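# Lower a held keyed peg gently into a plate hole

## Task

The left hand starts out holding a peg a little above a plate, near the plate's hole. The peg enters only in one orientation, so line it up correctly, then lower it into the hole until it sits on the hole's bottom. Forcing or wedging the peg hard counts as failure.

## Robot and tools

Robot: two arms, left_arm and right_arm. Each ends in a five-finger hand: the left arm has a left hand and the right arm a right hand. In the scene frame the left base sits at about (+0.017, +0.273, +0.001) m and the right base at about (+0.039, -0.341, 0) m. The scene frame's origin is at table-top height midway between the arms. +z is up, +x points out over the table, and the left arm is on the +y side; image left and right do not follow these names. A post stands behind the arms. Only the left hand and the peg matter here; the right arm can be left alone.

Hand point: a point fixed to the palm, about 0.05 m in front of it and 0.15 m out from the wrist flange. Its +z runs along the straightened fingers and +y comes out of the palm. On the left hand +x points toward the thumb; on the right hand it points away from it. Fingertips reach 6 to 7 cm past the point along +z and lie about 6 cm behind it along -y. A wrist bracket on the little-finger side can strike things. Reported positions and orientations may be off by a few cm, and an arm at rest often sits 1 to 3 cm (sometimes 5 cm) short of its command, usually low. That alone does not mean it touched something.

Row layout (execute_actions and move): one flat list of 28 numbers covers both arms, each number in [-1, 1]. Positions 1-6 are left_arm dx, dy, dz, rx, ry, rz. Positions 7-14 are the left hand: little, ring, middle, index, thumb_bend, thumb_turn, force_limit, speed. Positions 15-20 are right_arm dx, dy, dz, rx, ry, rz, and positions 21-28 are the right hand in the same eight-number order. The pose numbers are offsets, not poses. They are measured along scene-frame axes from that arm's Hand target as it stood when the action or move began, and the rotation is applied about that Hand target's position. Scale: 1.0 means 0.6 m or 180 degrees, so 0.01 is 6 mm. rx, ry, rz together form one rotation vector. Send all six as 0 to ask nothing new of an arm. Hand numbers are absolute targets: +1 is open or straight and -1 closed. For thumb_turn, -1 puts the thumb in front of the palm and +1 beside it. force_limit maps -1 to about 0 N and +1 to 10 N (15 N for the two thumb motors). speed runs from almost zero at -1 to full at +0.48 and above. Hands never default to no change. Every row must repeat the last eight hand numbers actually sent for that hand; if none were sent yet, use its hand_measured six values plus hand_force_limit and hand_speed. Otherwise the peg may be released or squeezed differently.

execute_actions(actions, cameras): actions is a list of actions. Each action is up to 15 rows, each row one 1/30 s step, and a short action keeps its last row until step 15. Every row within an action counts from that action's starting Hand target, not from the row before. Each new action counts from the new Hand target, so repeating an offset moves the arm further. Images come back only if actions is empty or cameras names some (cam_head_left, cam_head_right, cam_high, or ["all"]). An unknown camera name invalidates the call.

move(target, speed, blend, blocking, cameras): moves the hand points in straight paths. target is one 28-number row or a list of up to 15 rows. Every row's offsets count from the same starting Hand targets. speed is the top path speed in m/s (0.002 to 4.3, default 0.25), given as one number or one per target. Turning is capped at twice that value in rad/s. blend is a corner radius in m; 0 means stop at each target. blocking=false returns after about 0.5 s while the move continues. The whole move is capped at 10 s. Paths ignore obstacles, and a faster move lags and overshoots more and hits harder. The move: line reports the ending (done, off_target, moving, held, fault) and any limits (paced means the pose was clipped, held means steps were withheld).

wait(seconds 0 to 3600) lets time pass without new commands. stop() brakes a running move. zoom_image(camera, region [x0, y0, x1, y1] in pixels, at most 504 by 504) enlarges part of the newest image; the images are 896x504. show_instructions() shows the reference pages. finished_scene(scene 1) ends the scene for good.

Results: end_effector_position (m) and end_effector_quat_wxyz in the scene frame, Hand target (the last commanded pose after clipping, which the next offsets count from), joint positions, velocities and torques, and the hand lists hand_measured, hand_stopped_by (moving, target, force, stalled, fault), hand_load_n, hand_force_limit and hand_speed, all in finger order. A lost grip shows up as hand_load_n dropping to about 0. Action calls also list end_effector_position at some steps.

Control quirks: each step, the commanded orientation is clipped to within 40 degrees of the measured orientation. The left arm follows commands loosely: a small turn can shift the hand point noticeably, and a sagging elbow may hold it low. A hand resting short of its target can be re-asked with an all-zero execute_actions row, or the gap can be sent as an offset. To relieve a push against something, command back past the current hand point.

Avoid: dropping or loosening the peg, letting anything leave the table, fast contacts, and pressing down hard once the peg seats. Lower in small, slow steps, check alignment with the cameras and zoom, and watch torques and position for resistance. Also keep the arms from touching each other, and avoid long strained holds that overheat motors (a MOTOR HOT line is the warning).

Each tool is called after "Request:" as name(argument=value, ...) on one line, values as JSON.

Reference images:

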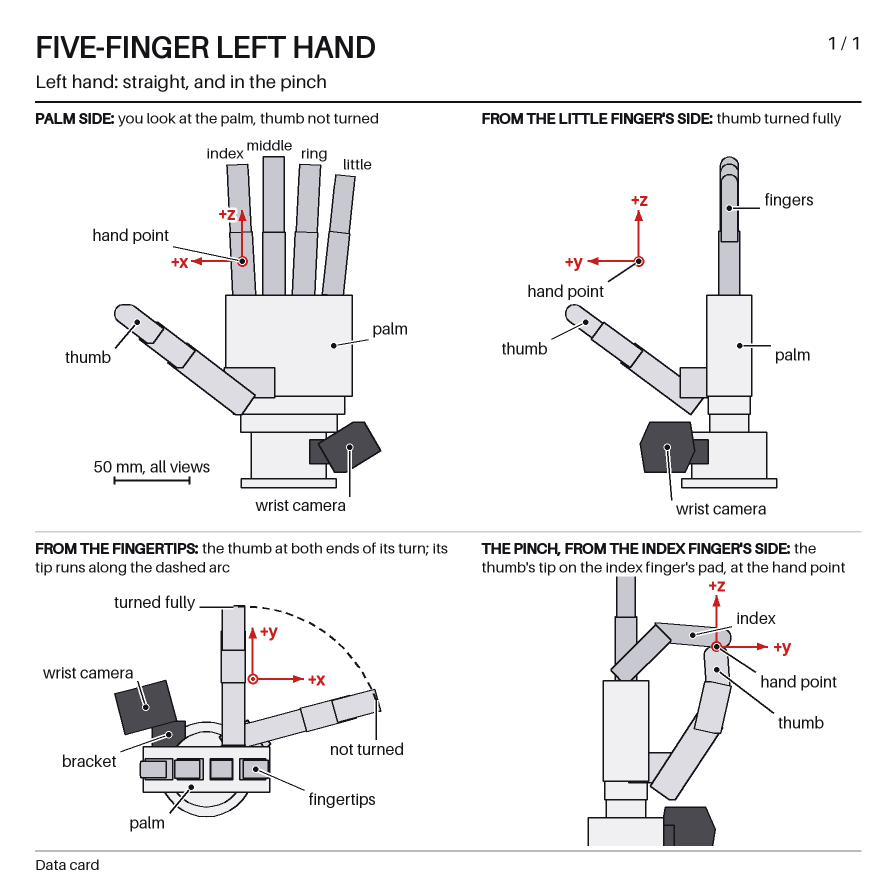

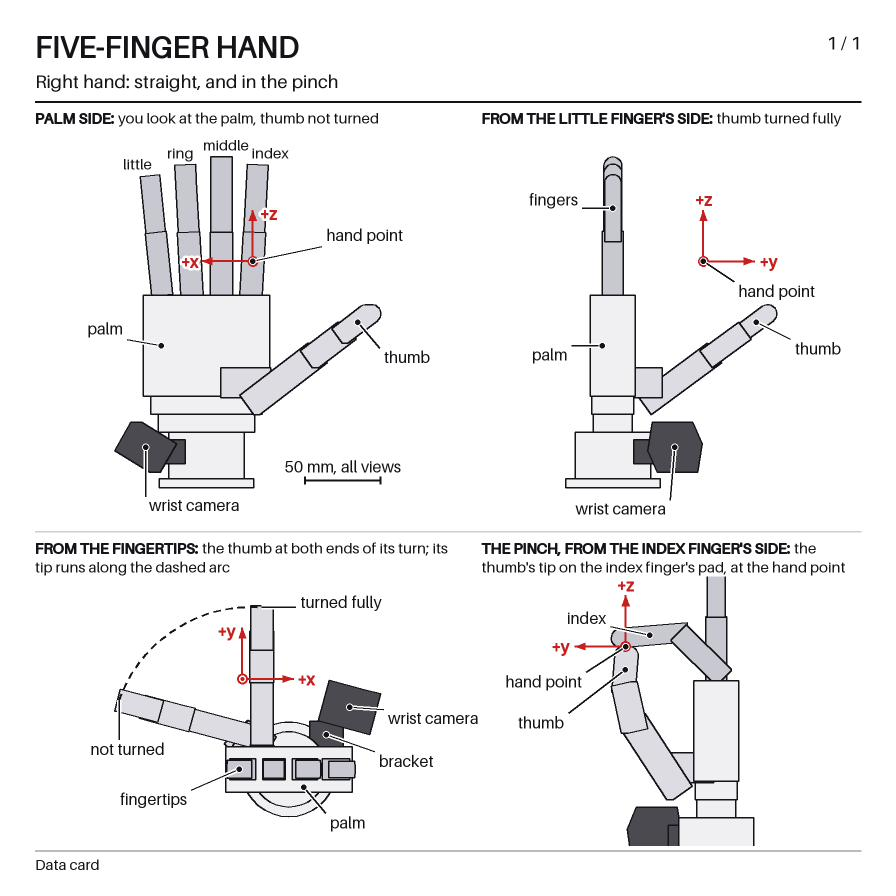

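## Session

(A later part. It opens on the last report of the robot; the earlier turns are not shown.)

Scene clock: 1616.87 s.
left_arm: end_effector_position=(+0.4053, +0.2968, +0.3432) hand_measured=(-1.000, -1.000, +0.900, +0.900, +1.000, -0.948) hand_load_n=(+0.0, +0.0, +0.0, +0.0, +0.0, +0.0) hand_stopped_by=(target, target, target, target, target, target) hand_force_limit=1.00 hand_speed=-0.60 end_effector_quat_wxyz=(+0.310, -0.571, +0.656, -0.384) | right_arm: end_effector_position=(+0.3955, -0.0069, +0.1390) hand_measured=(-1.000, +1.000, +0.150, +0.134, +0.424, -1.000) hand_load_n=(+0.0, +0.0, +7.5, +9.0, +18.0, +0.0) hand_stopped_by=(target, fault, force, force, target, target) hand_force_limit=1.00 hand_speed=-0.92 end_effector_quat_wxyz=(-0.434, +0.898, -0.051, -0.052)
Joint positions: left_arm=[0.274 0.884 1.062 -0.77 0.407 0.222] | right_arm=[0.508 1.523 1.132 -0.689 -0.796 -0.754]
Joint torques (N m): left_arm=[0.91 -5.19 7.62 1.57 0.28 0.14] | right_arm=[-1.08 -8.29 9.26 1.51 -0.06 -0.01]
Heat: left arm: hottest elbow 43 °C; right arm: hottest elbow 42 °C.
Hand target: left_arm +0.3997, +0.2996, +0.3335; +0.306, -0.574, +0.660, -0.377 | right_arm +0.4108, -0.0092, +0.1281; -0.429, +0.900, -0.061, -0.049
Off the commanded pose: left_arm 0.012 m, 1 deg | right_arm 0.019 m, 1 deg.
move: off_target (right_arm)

Request:
move(target=[[0,0,0,0,0,0,-1.0,-1.0,0.9,0.9,1.0,-0.948,1.0,-0.6,0.008,0.0,-0.004,0,0.0,0,-1,-1,0.1,0.1,0.42,-1,1.0,-0.92]], speed=0.04, cameras=["all"])

Request:
zoom_image(camera="cam_high", region=[500, 210, 540, 255])

Request:
zoom_image(camera="cam_head_left", region=[425, 280, 447, 305])

Scene clock: 1620.47 s.
left_arm: end_effector_position=(+0.4053, +0.2968, +0.3432) hand_measured=(-1.000, -1.000, +0.900, +0.900, +1.000, -0.948) hand_load_n=(+0.0, +0.0, +0.0, +0.0, +0.0, +0.0) hand_stopped_by=(target, target, target, target, target, target) hand_force_limit=1.00 hand_speed=-0.60 end_effector_quat_wxyz=(+0.310, -0.571, +0.656, -0.384) | right_arm: end_effector_position=(+0.3978, -0.0073, +0.1387) hand_measured=(-1.000, +1.000, +0.150, +0.134, +0.424, -1.000) hand_load_n=(+0.0, +0.0, +7.0, +9.5, +18.0, +0.0) hand_stopped_by=(target, fault, force, force, target, target) hand_force_limit=1.00 hand_speed=-0.92 end_effector_quat_wxyz=(-0.436, +0.897, -0.057, -0.055)
Joint positions: left_arm=[0.274 0.884 1.062 -0.77 0.407 0.222] | right_arm=[0.502 1.53 1.136 -0.689 -0.801 -0.746]
Joint torques (N m): left_arm=[0.91 -5.19 7.62 1.57 0.28 0.14] | right_arm=[-1.03 -7.82 9.57 1.47 0.05 -0.16]
Heat: left arm: hottest elbow 43 °C; right arm: hottest elbow 43 °C.
Hand target: left_arm +0.3997, +0.2996, +0.3335; +0.306, -0.574, +0.660, -0.377 | right_arm +0.4156, -0.0092, +0.1258; -0.429, +0.900, -0.061, -0.048
Off the commanded pose: left_arm 0.012 m, 1 deg | right_arm 0.022 m, 1 deg.
move: off_target (right_arm)

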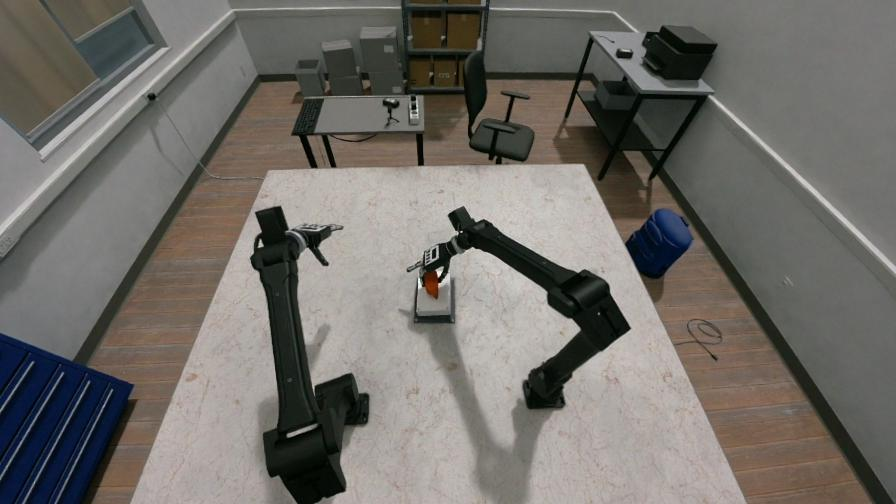

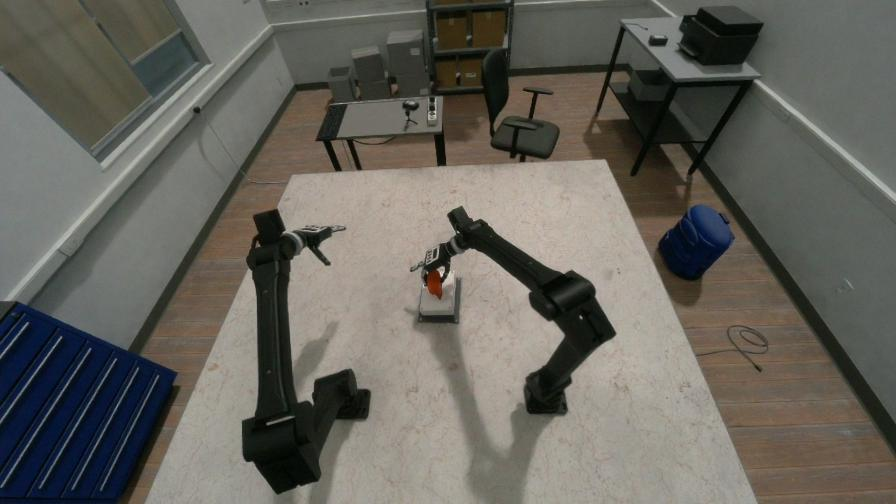

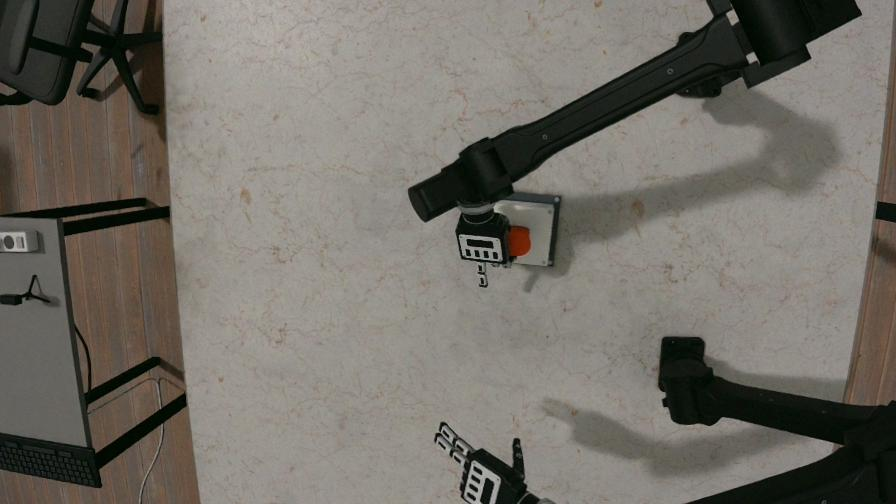

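Scaled by 11.200 from the camera's image (finer frame: 1280x720).

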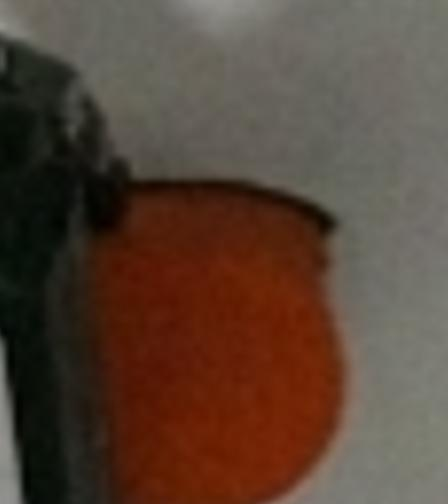

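Scaled by 20.160 from the camera's image (finer frame: 1280x720).

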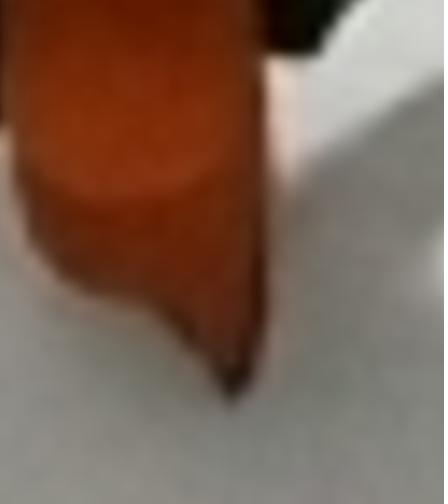

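Request:
move(target=[[0,0,0,0,0,0,-1.0,-1.0,0.9,0.9,1.0,-0.948,1.0,-0.6,0.007,0.0,0.0,0,0.0,0,-1,-1,0.1,0.1,0.42,-1,1.0,-0.92]], speed=0.04)

Scene clock: 1623.90 s.
left_arm: end_effector_position=(+0.4053, +0.2968, +0.3432) hand_measured=(-1.000, -1.000, +0.900, +0.900, +1.000, -0.948) hand_load_n=(+0.0, +0.0, +0.0, +0.0, +0.0, +0.5) hand_stopped_by=(target, target, target, target, target, target) hand_force_limit=1.00 hand_speed=-0.60 end_effector_quat_wxyz=(+0.310, -0.571, +0.656, -0.384) | right_arm: end_effector_position=(+0.3995, -0.0070, +0.1387) hand_measured=(-1.000, +1.000, +0.150, +0.134, +0.424, -1.000) hand_load_n=(+0.0, +0.0, +6.5, +10.5, +17.0, +1.0) hand_stopped_by=(target, fault, force, force, target, target) hand_force_limit=1.00 hand_speed=-0.92 end_effector_quat_wxyz=(-0.437, +0.896, -0.060, -0.057)
Joint positions: left_arm=[0.274 0.884 1.062 -0.77 0.407 0.222] | right_arm=[0.5 1.535 1.141 -0.689 -0.805 -0.741]
Joint torques (N m): left_arm=[0.91 -5.19 7.62 1.57 0.28 0.14] | right_arm=[-1.08 -7.59 10.04 1.25 0.11 -0.25]
Heat: left arm: hottest elbow 43 °C; right arm: hottest elbow 43 °C.
Hand target: left_arm +0.3997, +0.2996, +0.3335; +0.306, -0.574, +0.660, -0.377 | right_arm +0.4198, -0.0091, +0.1259; -0.429, +0.900, -0.061, -0.049
Off the commanded pose: left_arm 0.012 m, 1 deg | right_arm 0.024 m, 1 deg.
move: off_target (right_arm)

Now press down.

Request:
move(target=[[0,0,0,0,0,0,-1.0,-1.0,0.9,0.9,1.0,-0.948,1.0,-0.6,0.0,-0.002,-0.008,0,0.0,0,-1,-1,0.1,0.1,0.42,-1,1.0,-0.92]], speed=0.04, cameras=["all"])

Request:
zoom_image(camera="cam_high", region=[500, 210, 540, 255])

Request:
zoom_image(camera="cam_head_left", region=[425, 280, 447, 305])

Request:
zoom_image(camera="cam_head_right", region=[428, 280, 450, 305])

Scene clock: 1627.43 s.
left_arm: end_effector_position=(+0.4053, +0.2968, +0.3432) hand_measured=(-1.000, -1.000, +0.900, +0.900, +1.000, -0.948) hand_load_n=(+0.0, +0.0, +0.0, +0.0, +0.0, +0.0) hand_stopped_by=(target, target, target, target, target, target) hand_force_limit=1.00 hand_speed=-0.60 end_effector_quat_wxyz=(+0.310, -0.571, +0.656, -0.384) | right_arm: end_effector_position=(+0.3995, -0.0069, +0.1385) hand_measured=(-1.000, +1.000, +0.150, +0.134, +0.424, -1.000) hand_load_n=(+0.0, +0.0, +7.0, +10.0, +17.0, +1.0) hand_stopped_by=(target, fault, force, force, target, target) hand_force_limit=1.00 hand_speed=-0.92 end_effector_quat_wxyz=(-0.437, +0.896, -0.060, -0.058)
Joint positions: left_arm=[0.274 0.884 1.062 -0.77 0.407 0.222] | right_arm=[0.499 1.536 1.141 -0.689 -0.807 -0.741]
Joint torques (N m): left_arm=[0.91 -5.19 7.62 1.57 0.28 0.14] | right_arm=[-1.2 -7.36 9.4 1.68 0.12 -0.28]
Heat: left arm: hottest elbow 43 °C; right arm: hottest elbow 43 °C.
Hand target: left_arm +0.3997, +0.2996, +0.3335; +0.306, -0.574, +0.660, -0.377 | right_arm +0.4197, -0.0102, +0.1210; -0.429, +0.900, -0.061, -0.049
Off the commanded pose: left_arm 0.012 m, 1 deg | right_arm 0.027 m, 1 deg.
move: off_target (right_arm)

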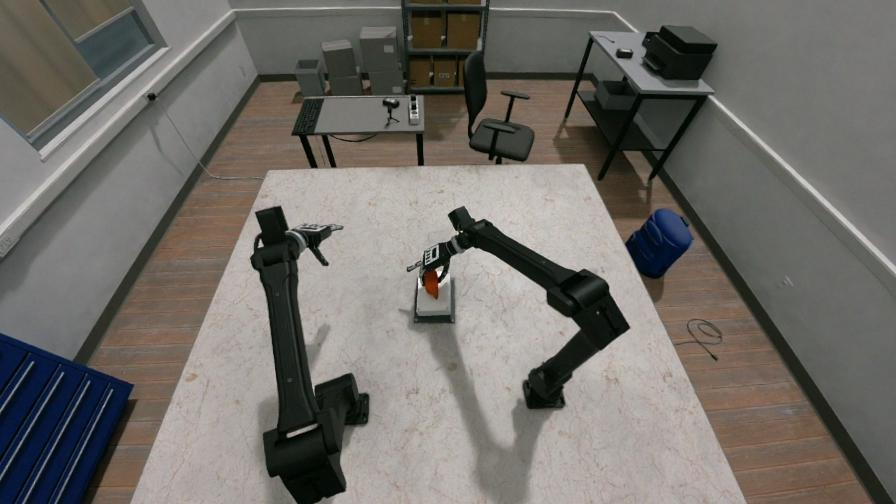

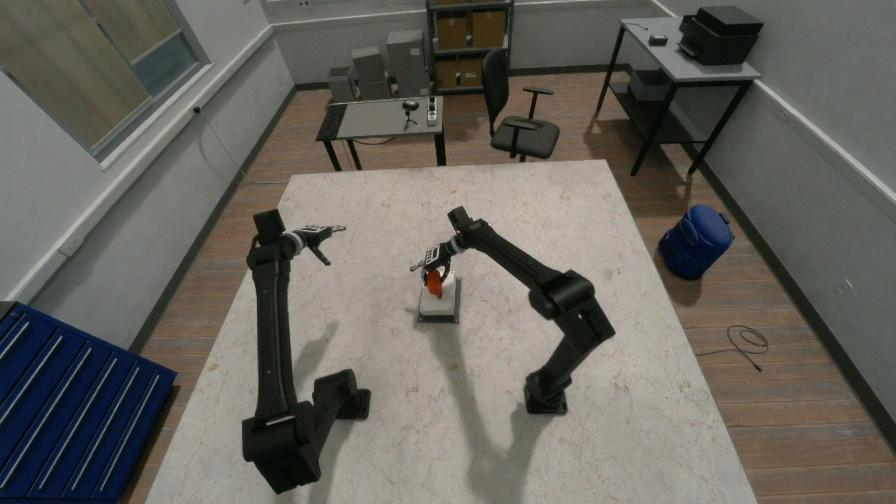

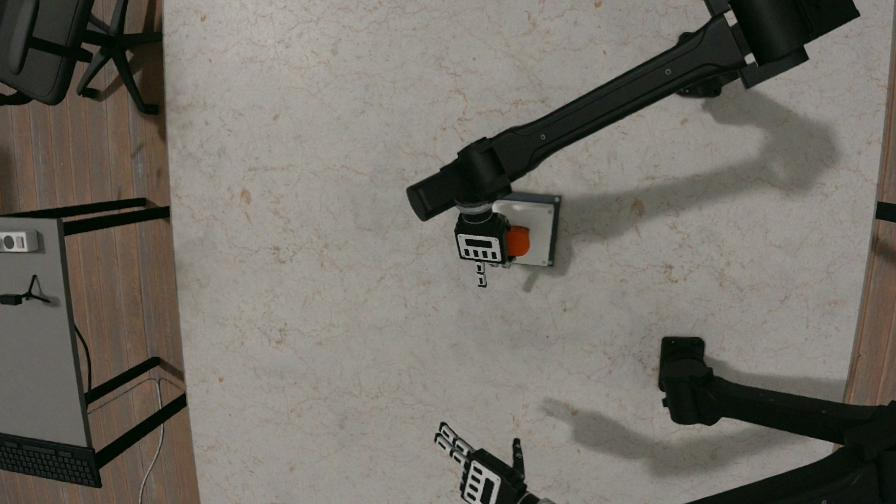

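Scaled by 11.200 from the camera's image (finer frame: 1280x720).

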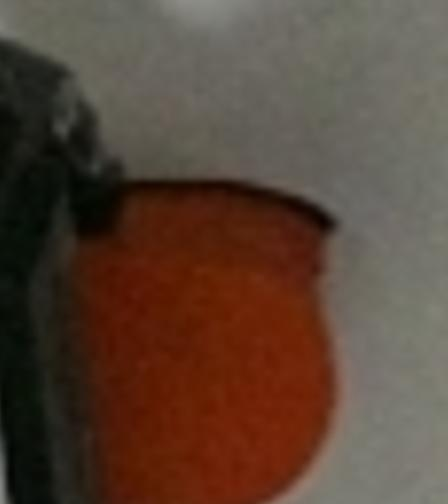

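Scaled by 20.160 from the camera's image (finer frame: 1280x720).

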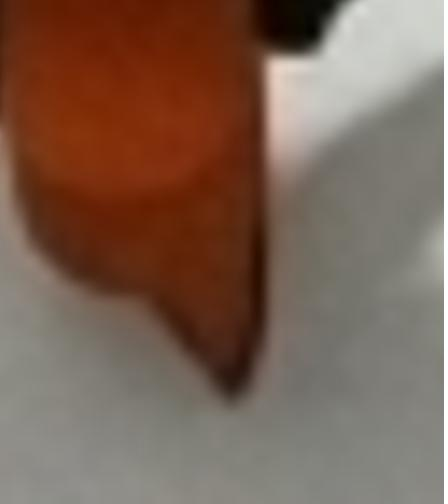

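Scaled by 20.160 from the camera's image (finer frame: 1280x720).

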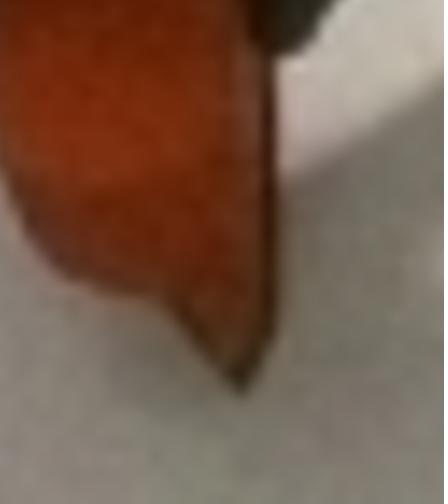

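Request:
move(target=[[0,0,0,0,0,0,-1.0,-1.0,0.9,0.9,1.0,-0.948,1.0,-0.6,-0.004,-0.012,0.01,0,0.0,0,-1,-1,0.1,0.1,0.42,-1,1.0,-0.92],[0,0,0,0,0,0,-1.0,-1.0,0.9,0.9,1.0,-0.948,1.0,-0.6,-0.004,-0.012,0.0,0,0.0,0,-1,-1,0.1,0.1,0.42,-1,1.0,-0.92]], speed=0.04, cameras=["all"])

Request:
zoom_image(camera="cam_high", region=[500, 210, 540, 255])

Request:
zoom_image(camera="cam_head_left", region=[425, 280, 447, 305])

Request:
zoom_image(camera="cam_head_right", region=[428, 280, 450, 305])

Scene clock: 1637.10 s.
left_arm: end_effector_position=(+0.4053, +0.2968, +0.3432) hand_measured=(-1.000, -1.000, +0.900, +0.900, +1.000, -0.948) hand_load_n=(+0.0, +0.0, +0.0, +0.0, +0.5, +0.0) hand_stopped_by=(target, target, target, target, target, target) hand_force_limit=1.00 hand_speed=-0.60 end_effector_quat_wxyz=(+0.310, -0.571, +0.656, -0.384) | right_arm: end_effector_position=(+0.3994, -0.0076, +0.1387) hand_measured=(-1.000, +1.000, +0.150, +0.134, +0.424, -1.000) hand_load_n=(+0.0, +0.0, +7.0, +10.5, +17.0, +1.5) hand_stopped_by=(target, fault, force, force, target, target) hand_force_limit=1.00 hand_speed=-0.92 end_effector_quat_wxyz=(-0.438, +0.895, -0.058, -0.058)
Joint positions: left_arm=[0.274 0.884 1.062 -0.77 0.407 0.222] | right_arm=[0.497 1.536 1.141 -0.692 -0.811 -0.746]
Joint torques (N m): left_arm=[0.91 -5.13 7.62 1.57 0.28 0.14] | right_arm=[-1.73 -8.35 8.57 1.37 0.1 -0.36]
Heat: left arm: hottest elbow 43 °C; right arm: hottest elbow 43 °C.
Hand target: left_arm +0.3997, +0.2996, +0.3335; +0.306, -0.574, +0.660, -0.377 | right_arm +0.4174, -0.0175, +0.1210; -0.429, +0.900, -0.061, -0.048
Off the commanded pose: left_arm 0.012 m, 1 deg | right_arm 0.027 m, 2 deg.
move: off_target (right_arm)

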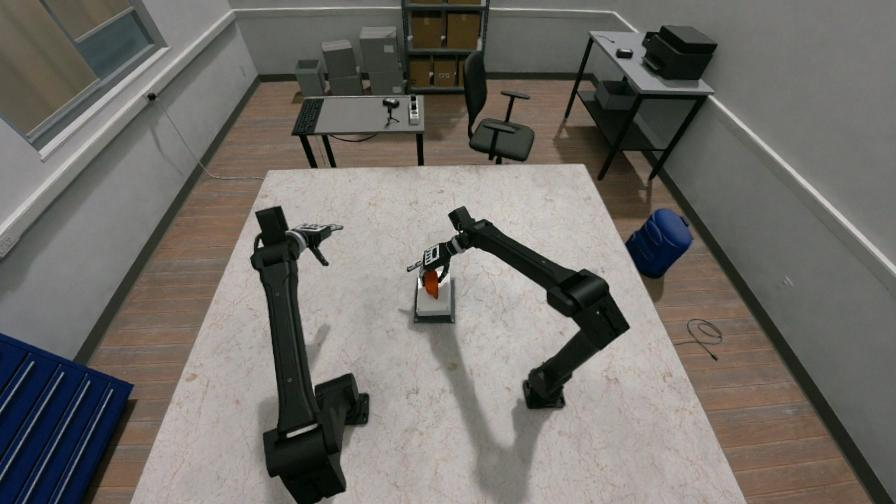

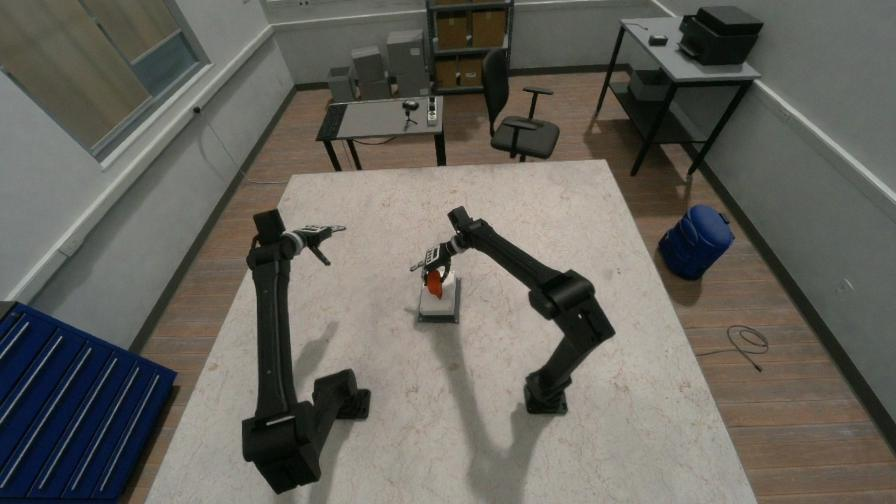

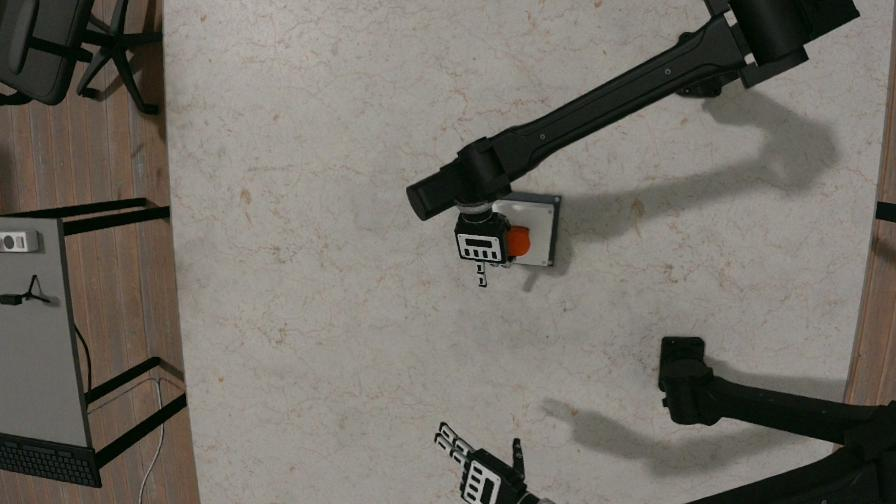

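Scaled by 11.200 from the camera's image (finer frame: 1280x720).

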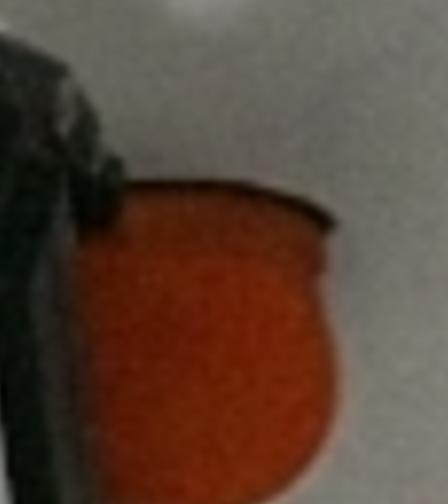

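Scaled by 20.160 from the camera's image (finer frame: 1280x720).

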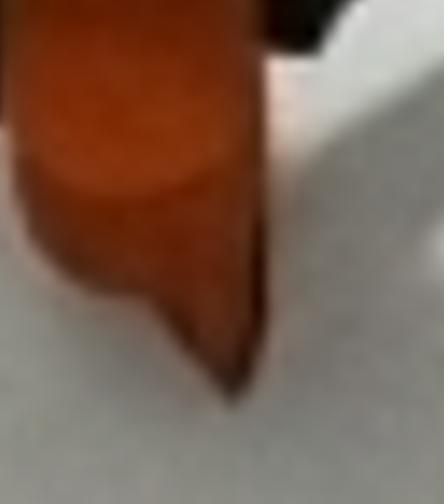

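Scaled by 20.160 from the camera's image (finer frame: 1280x720).

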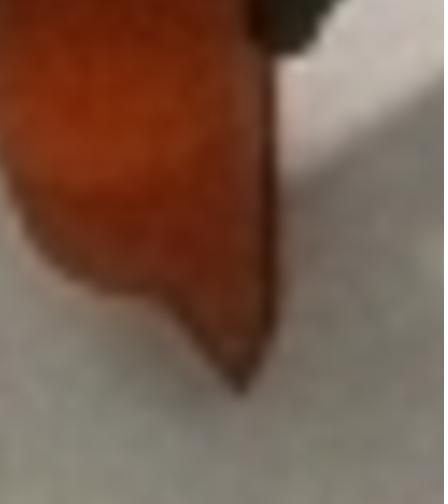

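Request:
move(target=[[0,0,0,0,0,0,-1.0,-1.0,0.9,0.9,1.0,-0.948,1.0,-0.6,-0.008,0.0,0.025,0,0.0,0,-1,-1,0.1,0.1,0.42,-1,1.0,-0.92],[0,0,0,0,0,0,-1.0,-1.0,0.9,0.9,1.0,-0.948,1.0,-0.6,-0.008,-0.002,0.025,0,0.0,-0.008,-1,-1,0.1,0.1,0.42,-1,1.0,-0.92]], speed=0.04, cameras=["all"])

Request:
zoom_image(camera="cam_high", region=[500, 210, 540, 255])

Request:
zoom_image(camera="cam_head_left", region=[425, 280, 447, 305])

Request:
zoom_image(camera="cam_head_right", region=[428, 280, 450, 305])

Scene clock: 1655.23 s.
left_arm: end_effector_position=(+0.4053, +0.2968, +0.3432) hand_measured=(-1.000, -1.000, +0.900, +0.900, +1.000, -0.948) hand_load_n=(+0.0, +0.0, +0.0, +0.0, +0.0, +0.0) hand_stopped_by=(target, target, target, target, target, target) hand_force_limit=1.00 hand_speed=-0.60 end_effector_quat_wxyz=(+0.310, -0.571, +0.656, -0.384) | right_arm: end_effector_position=(+0.3990, -0.0081, +0.1386) hand_measured=(-1.000, +1.000, +0.150, +0.134, +0.424, -1.000) hand_load_n=(+0.0, -0.5, +7.5, +10.0, +17.5, +0.0) hand_stopped_by=(target, fault, force, force, target, target) hand_force_limit=1.00 hand_speed=-0.92 end_effector_quat_wxyz=(-0.436, +0.896, -0.061, -0.059)
Joint positions: left_arm=[0.274 0.884 1.062 -0.77 0.407 0.222] | right_arm=[0.497 1.536 1.142 -0.696 -0.808 -0.744]
Joint torques (N m): left_arm=[0.91 -5.19 7.62 1.57 0.28 0.14] | right_arm=[-1.67 -11.22 8.28 1.22 0.48 -0.05]
Heat: left arm: hottest elbow 43 °C; right arm: hottest elbow 42 °C.
Hand target: left_arm +0.3997, +0.2996, +0.3335; +0.306, -0.574, +0.660, -0.377 | right_arm +0.4127, -0.0186, +0.1361; -0.429, +0.899, -0.072, -0.043
Off the commanded pose: left_arm 0.012 m, 1 deg | right_arm 0.017 m, 2 deg.
move: off_target (right_arm)

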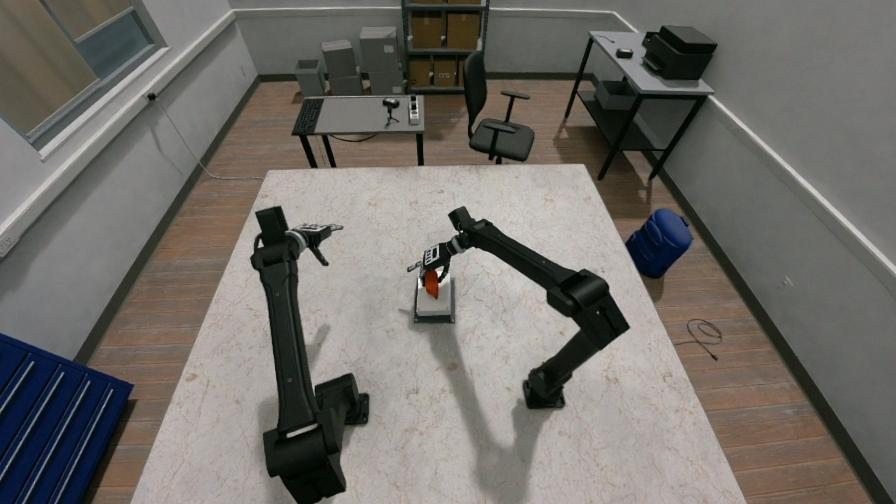

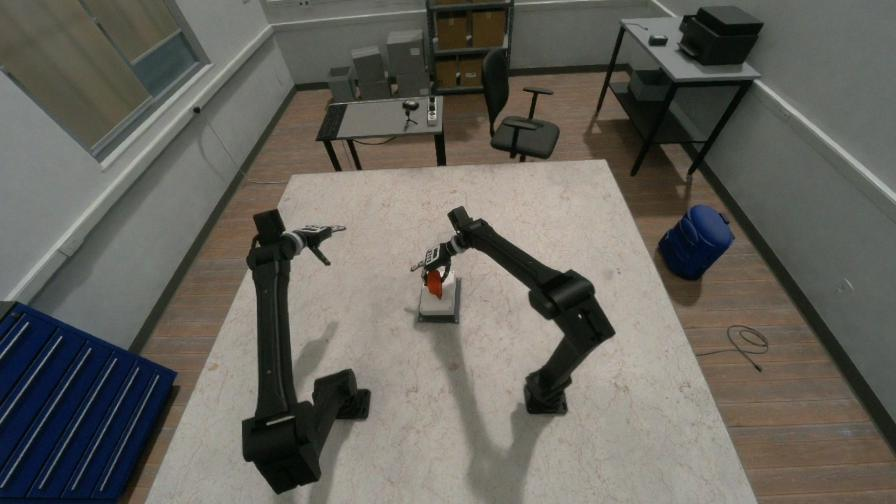

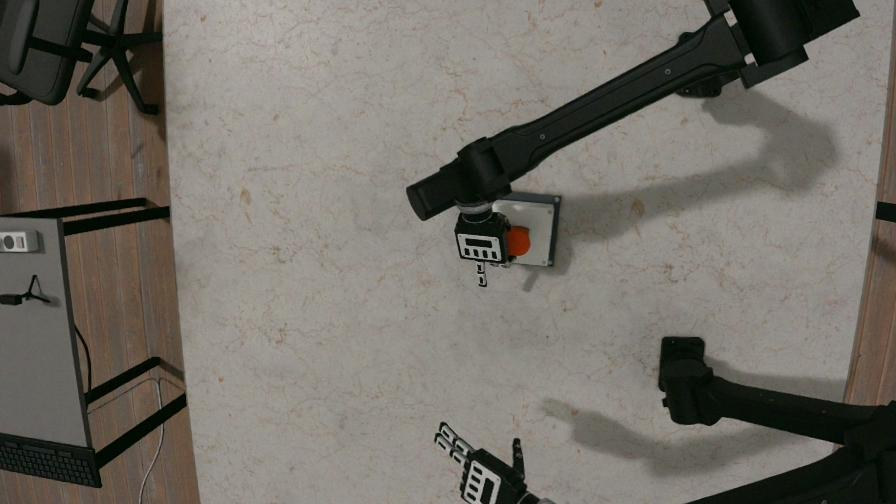

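Scaled by 11.200 from the camera's image (finer frame: 1280x720).

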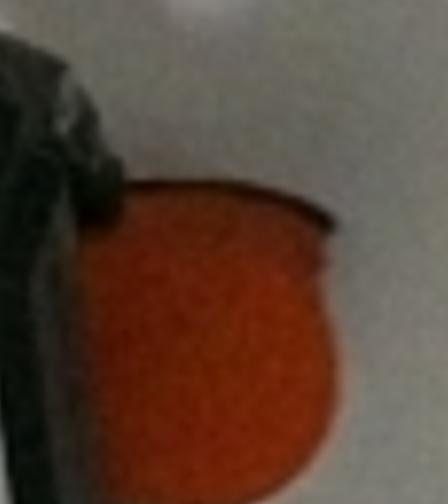

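Scaled by 20.160 from the camera's image (finer frame: 1280x720).

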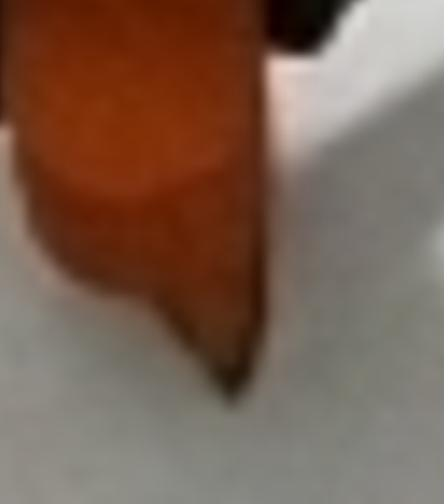

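Scaled by 20.160 from the camera's image (finer frame: 1280x720).

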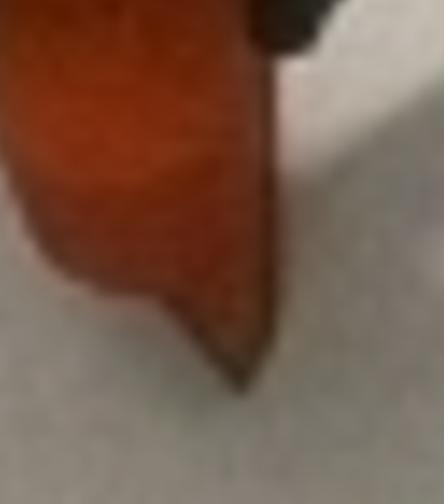

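Request:
move(target=[[0,0,0,0,0,0,-1.0,-1.0,0.9,0.9,1.0,-0.948,1.0,-0.6,-0.003,0.0,-0.02,0,0.0,0,-1,-1,0.1,0.1,0.42,-1,1.0,-0.92]], speed=0.05, cameras=["all"])

Request:
zoom_image(camera="cam_high", region=[500, 210, 540, 255])

Request:
zoom_image(camera="cam_head_left", region=[425, 280, 447, 305])

Request:
zoom_image(camera="cam_head_right", region=[428, 280, 450, 305])

Scene clock: 1660.07 s.
left_arm: end_effector_position=(+0.4053, +0.2968, +0.3432) hand_measured=(-1.000, -1.000, +0.900, +0.900, +1.000, -0.948) hand_load_n=(+0.0, +0.0, +0.0, +0.0, +0.0, +0.0) hand_stopped_by=(target, target, target, target, target, target) hand_force_limit=1.00 hand_speed=-0.60 end_effector_quat_wxyz=(+0.310, -0.571, +0.656, -0.384) | right_arm: end_effector_position=(+0.3992, -0.0075, +0.1384) hand_measured=(-1.000, +1.000, +0.150, +0.134, +0.424, -1.000) hand_load_n=(+0.0, +0.0, +7.5, +9.5, +17.0, +0.0) hand_stopped_by=(target, fault, force, force, target, target) hand_force_limit=1.00 hand_speed=-0.92 end_effector_quat_wxyz=(-0.437, +0.895, -0.065, -0.058)
Joint positions: left_arm=[0.274 0.884 1.062 -0.77 0.407 0.222] | right_arm=[0.497 1.534 1.136 -0.683 -0.806 -0.729]
Joint torques (N m): left_arm=[0.91 -5.19 7.62 1.57 0.28 0.14] | right_arm=[-1.55 -10.46 6.98 2.14 0.45 -0.18]
Heat: left arm: hottest elbow 43 °C; right arm: hottest elbow 42 °C.
Hand target: left_arm +0.3997, +0.2996, +0.3335; +0.306, -0.574, +0.660, -0.377 | right_arm +0.4108, -0.0187, +0.1240; -0.429, +0.899, -0.072, -0.043
Off the commanded pose: left_arm 0.012 m, 1 deg | right_arm 0.022 m, 2 deg.
move: off_target (right_arm)

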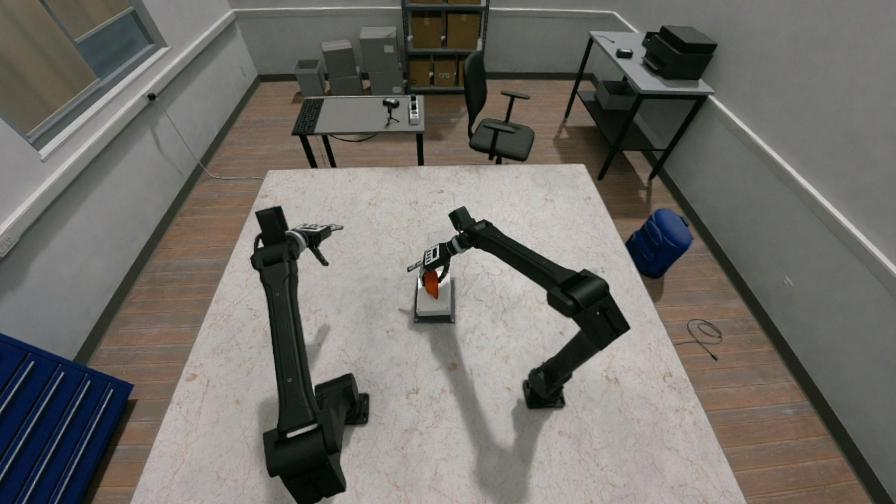

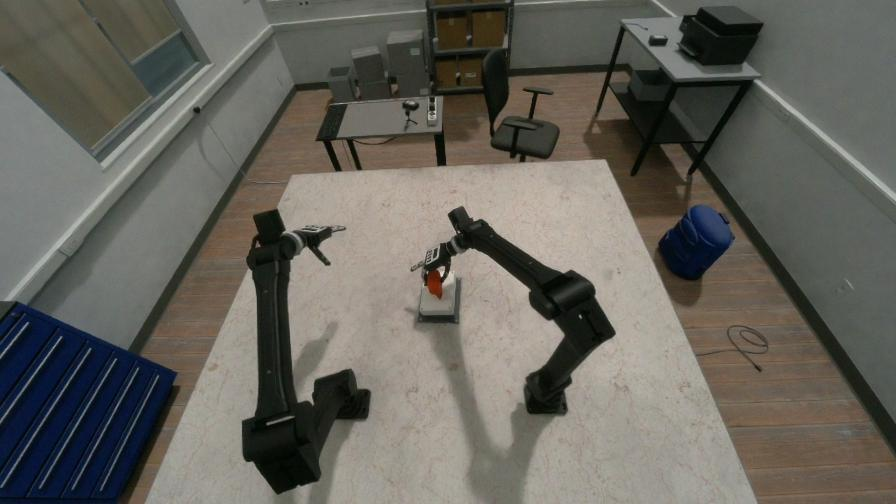

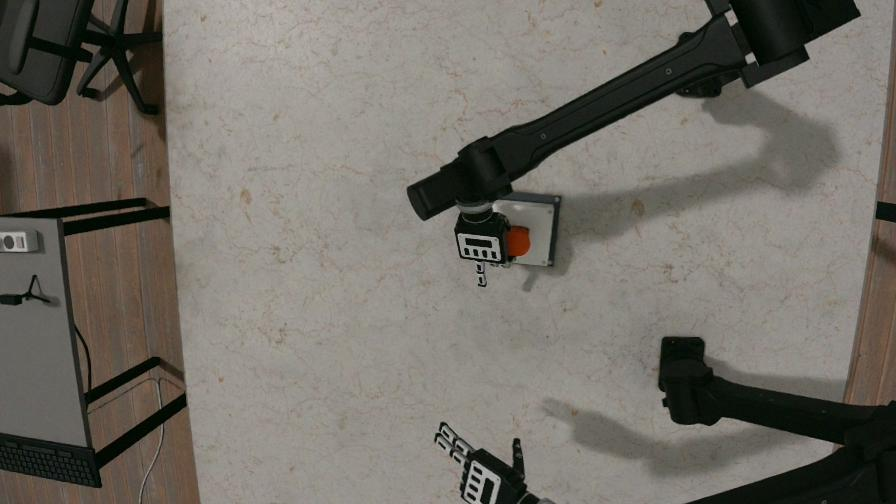

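Scaled by 11.200 from the camera's image (finer frame: 1280x720).

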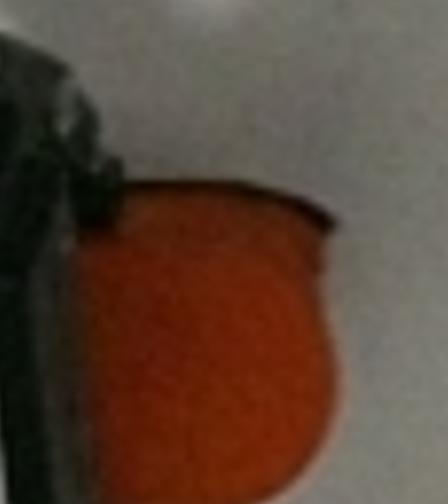

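Scaled by 20.160 from the camera's image (finer frame: 1280x720).

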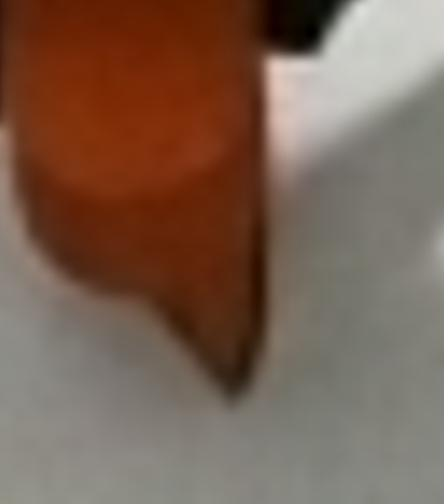

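Scaled by 20.160 from the camera's image (finer frame: 1280x720).

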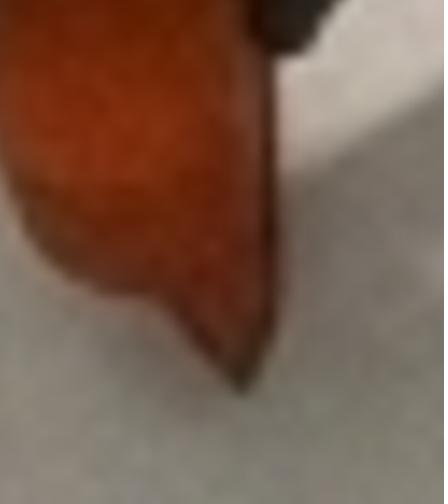

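Request:
move(target=[[0,0,0,0,0,0,-1.0,-1.0,0.9,0.9,1.0,-0.948,1.0,-0.6,0,0.0,0.11,0,0.0,0,-1,-1,0.1,0.1,0.42,-1,1.0,-0.92],[0,0,0,0,0,0,-1.0,-1.0,0.9,0.9,1.0,-0.948,1.0,-0.6,-0.01,0.012,0.11,0,0.0,0.004,-1,-1,0.1,0.1,0.42,-1,1.0,-0.92],[0,0,0,0,0,0,-1.0,-1.0,0.9,0.9,1.0,-0.948,1.0,-0.6,-0.01,0.012,0.058,0,0.0,0.004,-1,-1,0.1,0.1,0.42,-1,1.0,-0.92]], speed=0.06, cameras=["all"])

Request:
zoom_image(camera="cam_high", region=[500, 210, 540, 255])

Request:
zoom_image(camera="cam_head_left", region=[425, 280, 447, 305])

Request:
zoom_image(camera="cam_head_right", region=[428, 280, 450, 305])

Scene clock: 1681.87 s.
left_arm: end_effector_position=(+0.4053, +0.2968, +0.3432) hand_measured=(-1.000, -1.000, +0.900, +0.900, +1.000, -0.948) hand_load_n=(+0.0, +0.0, +0.0, +0.0, +0.0, -0.5) hand_stopped_by=(target, target, target, target, target, target) hand_force_limit=1.00 hand_speed=-0.60 end_effector_quat_wxyz=(+0.310, -0.571, +0.656, -0.384) | right_arm: end_effector_position=(+0.4001, -0.0176, +0.1490) hand_measured=(-1.000, +1.000, +0.150, +0.134, +0.424, -1.000) hand_load_n=(+0.0, +0.0, +9.5, +9.5, +20.0, +0.5) hand_stopped_by=(target, fault, force, force, target, target) hand_force_limit=1.00 hand_speed=-0.92 end_effector_quat_wxyz=(-0.420, +0.903, -0.069, -0.055)
Joint positions: left_arm=[0.274 0.884 1.062 -0.77 0.407 0.222] | right_arm=[0.49 1.519 1.166 -0.763 -0.775 -0.753]
Joint torques (N m): left_arm=[0.91 -5.19 7.62 1.58 0.28 0.14] | right_arm=[0.56 -12.04 8.85 1.81 -0.61 0.13]
Heat: left arm: hottest elbow 43 °C; right arm: hottest elbow 42 °C.
Hand target: left_arm +0.3997, +0.2996, +0.3335; +0.306, -0.574, +0.660, -0.377 | right_arm +0.4047, -0.0115, +0.1588; -0.429, +0.900, -0.066, -0.046
Off the commanded pose: left_arm 0.012 m, 1 deg | right_arm 0.012 m, 2 deg.
move: off_target (right_arm)

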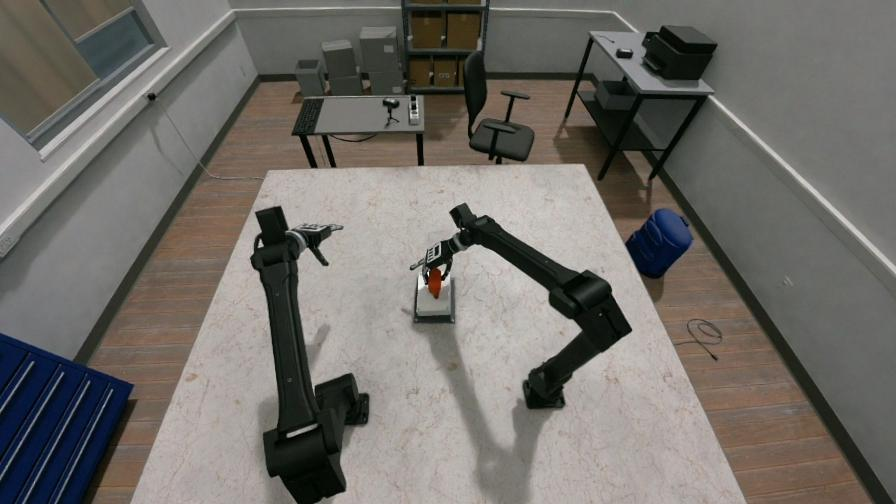

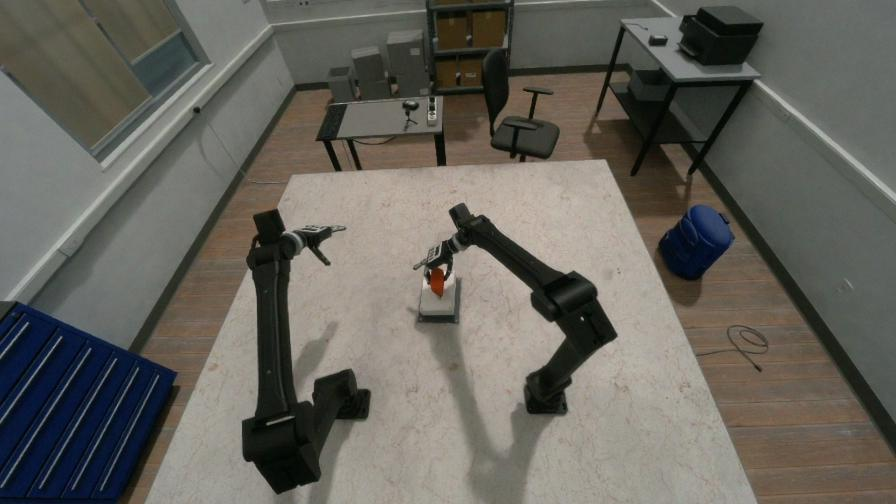

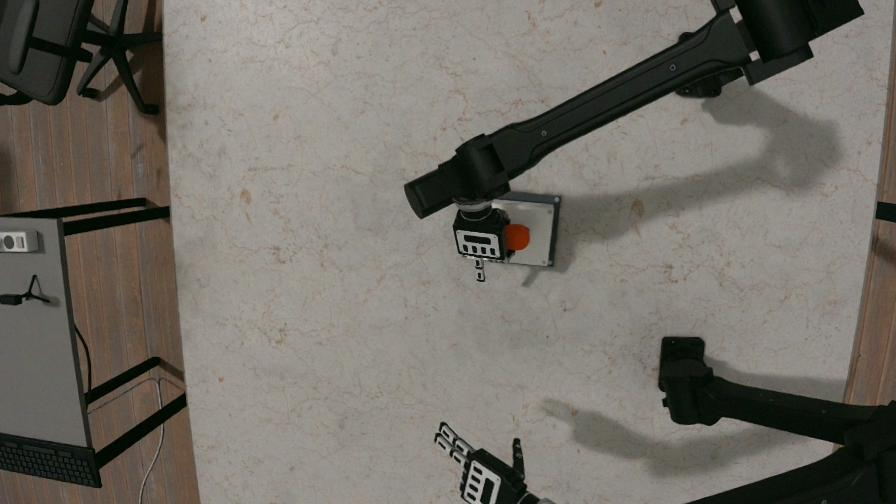

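Scaled by 11.200 from the camera's image (finer frame: 1280x720).

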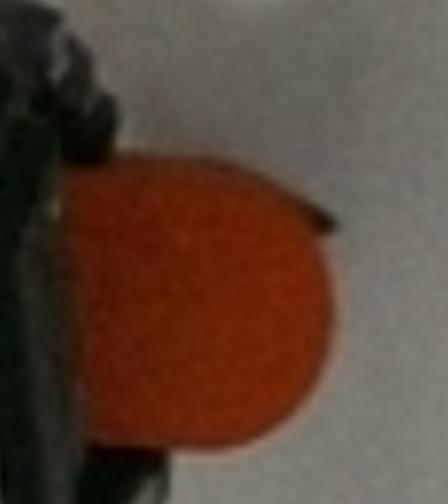

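Scaled by 20.160 from the camera's image (finer frame: 1280x720).

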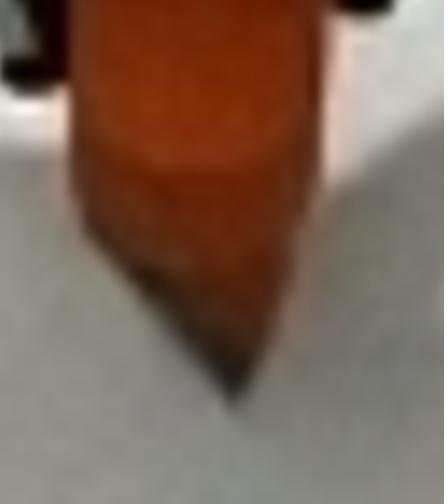

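Scaled by 20.160 from the camera's image (finer frame: 1280x720).

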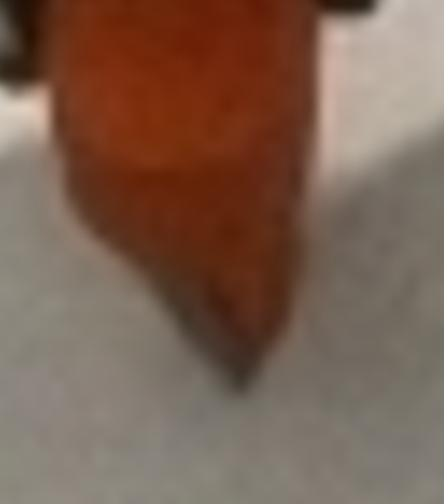

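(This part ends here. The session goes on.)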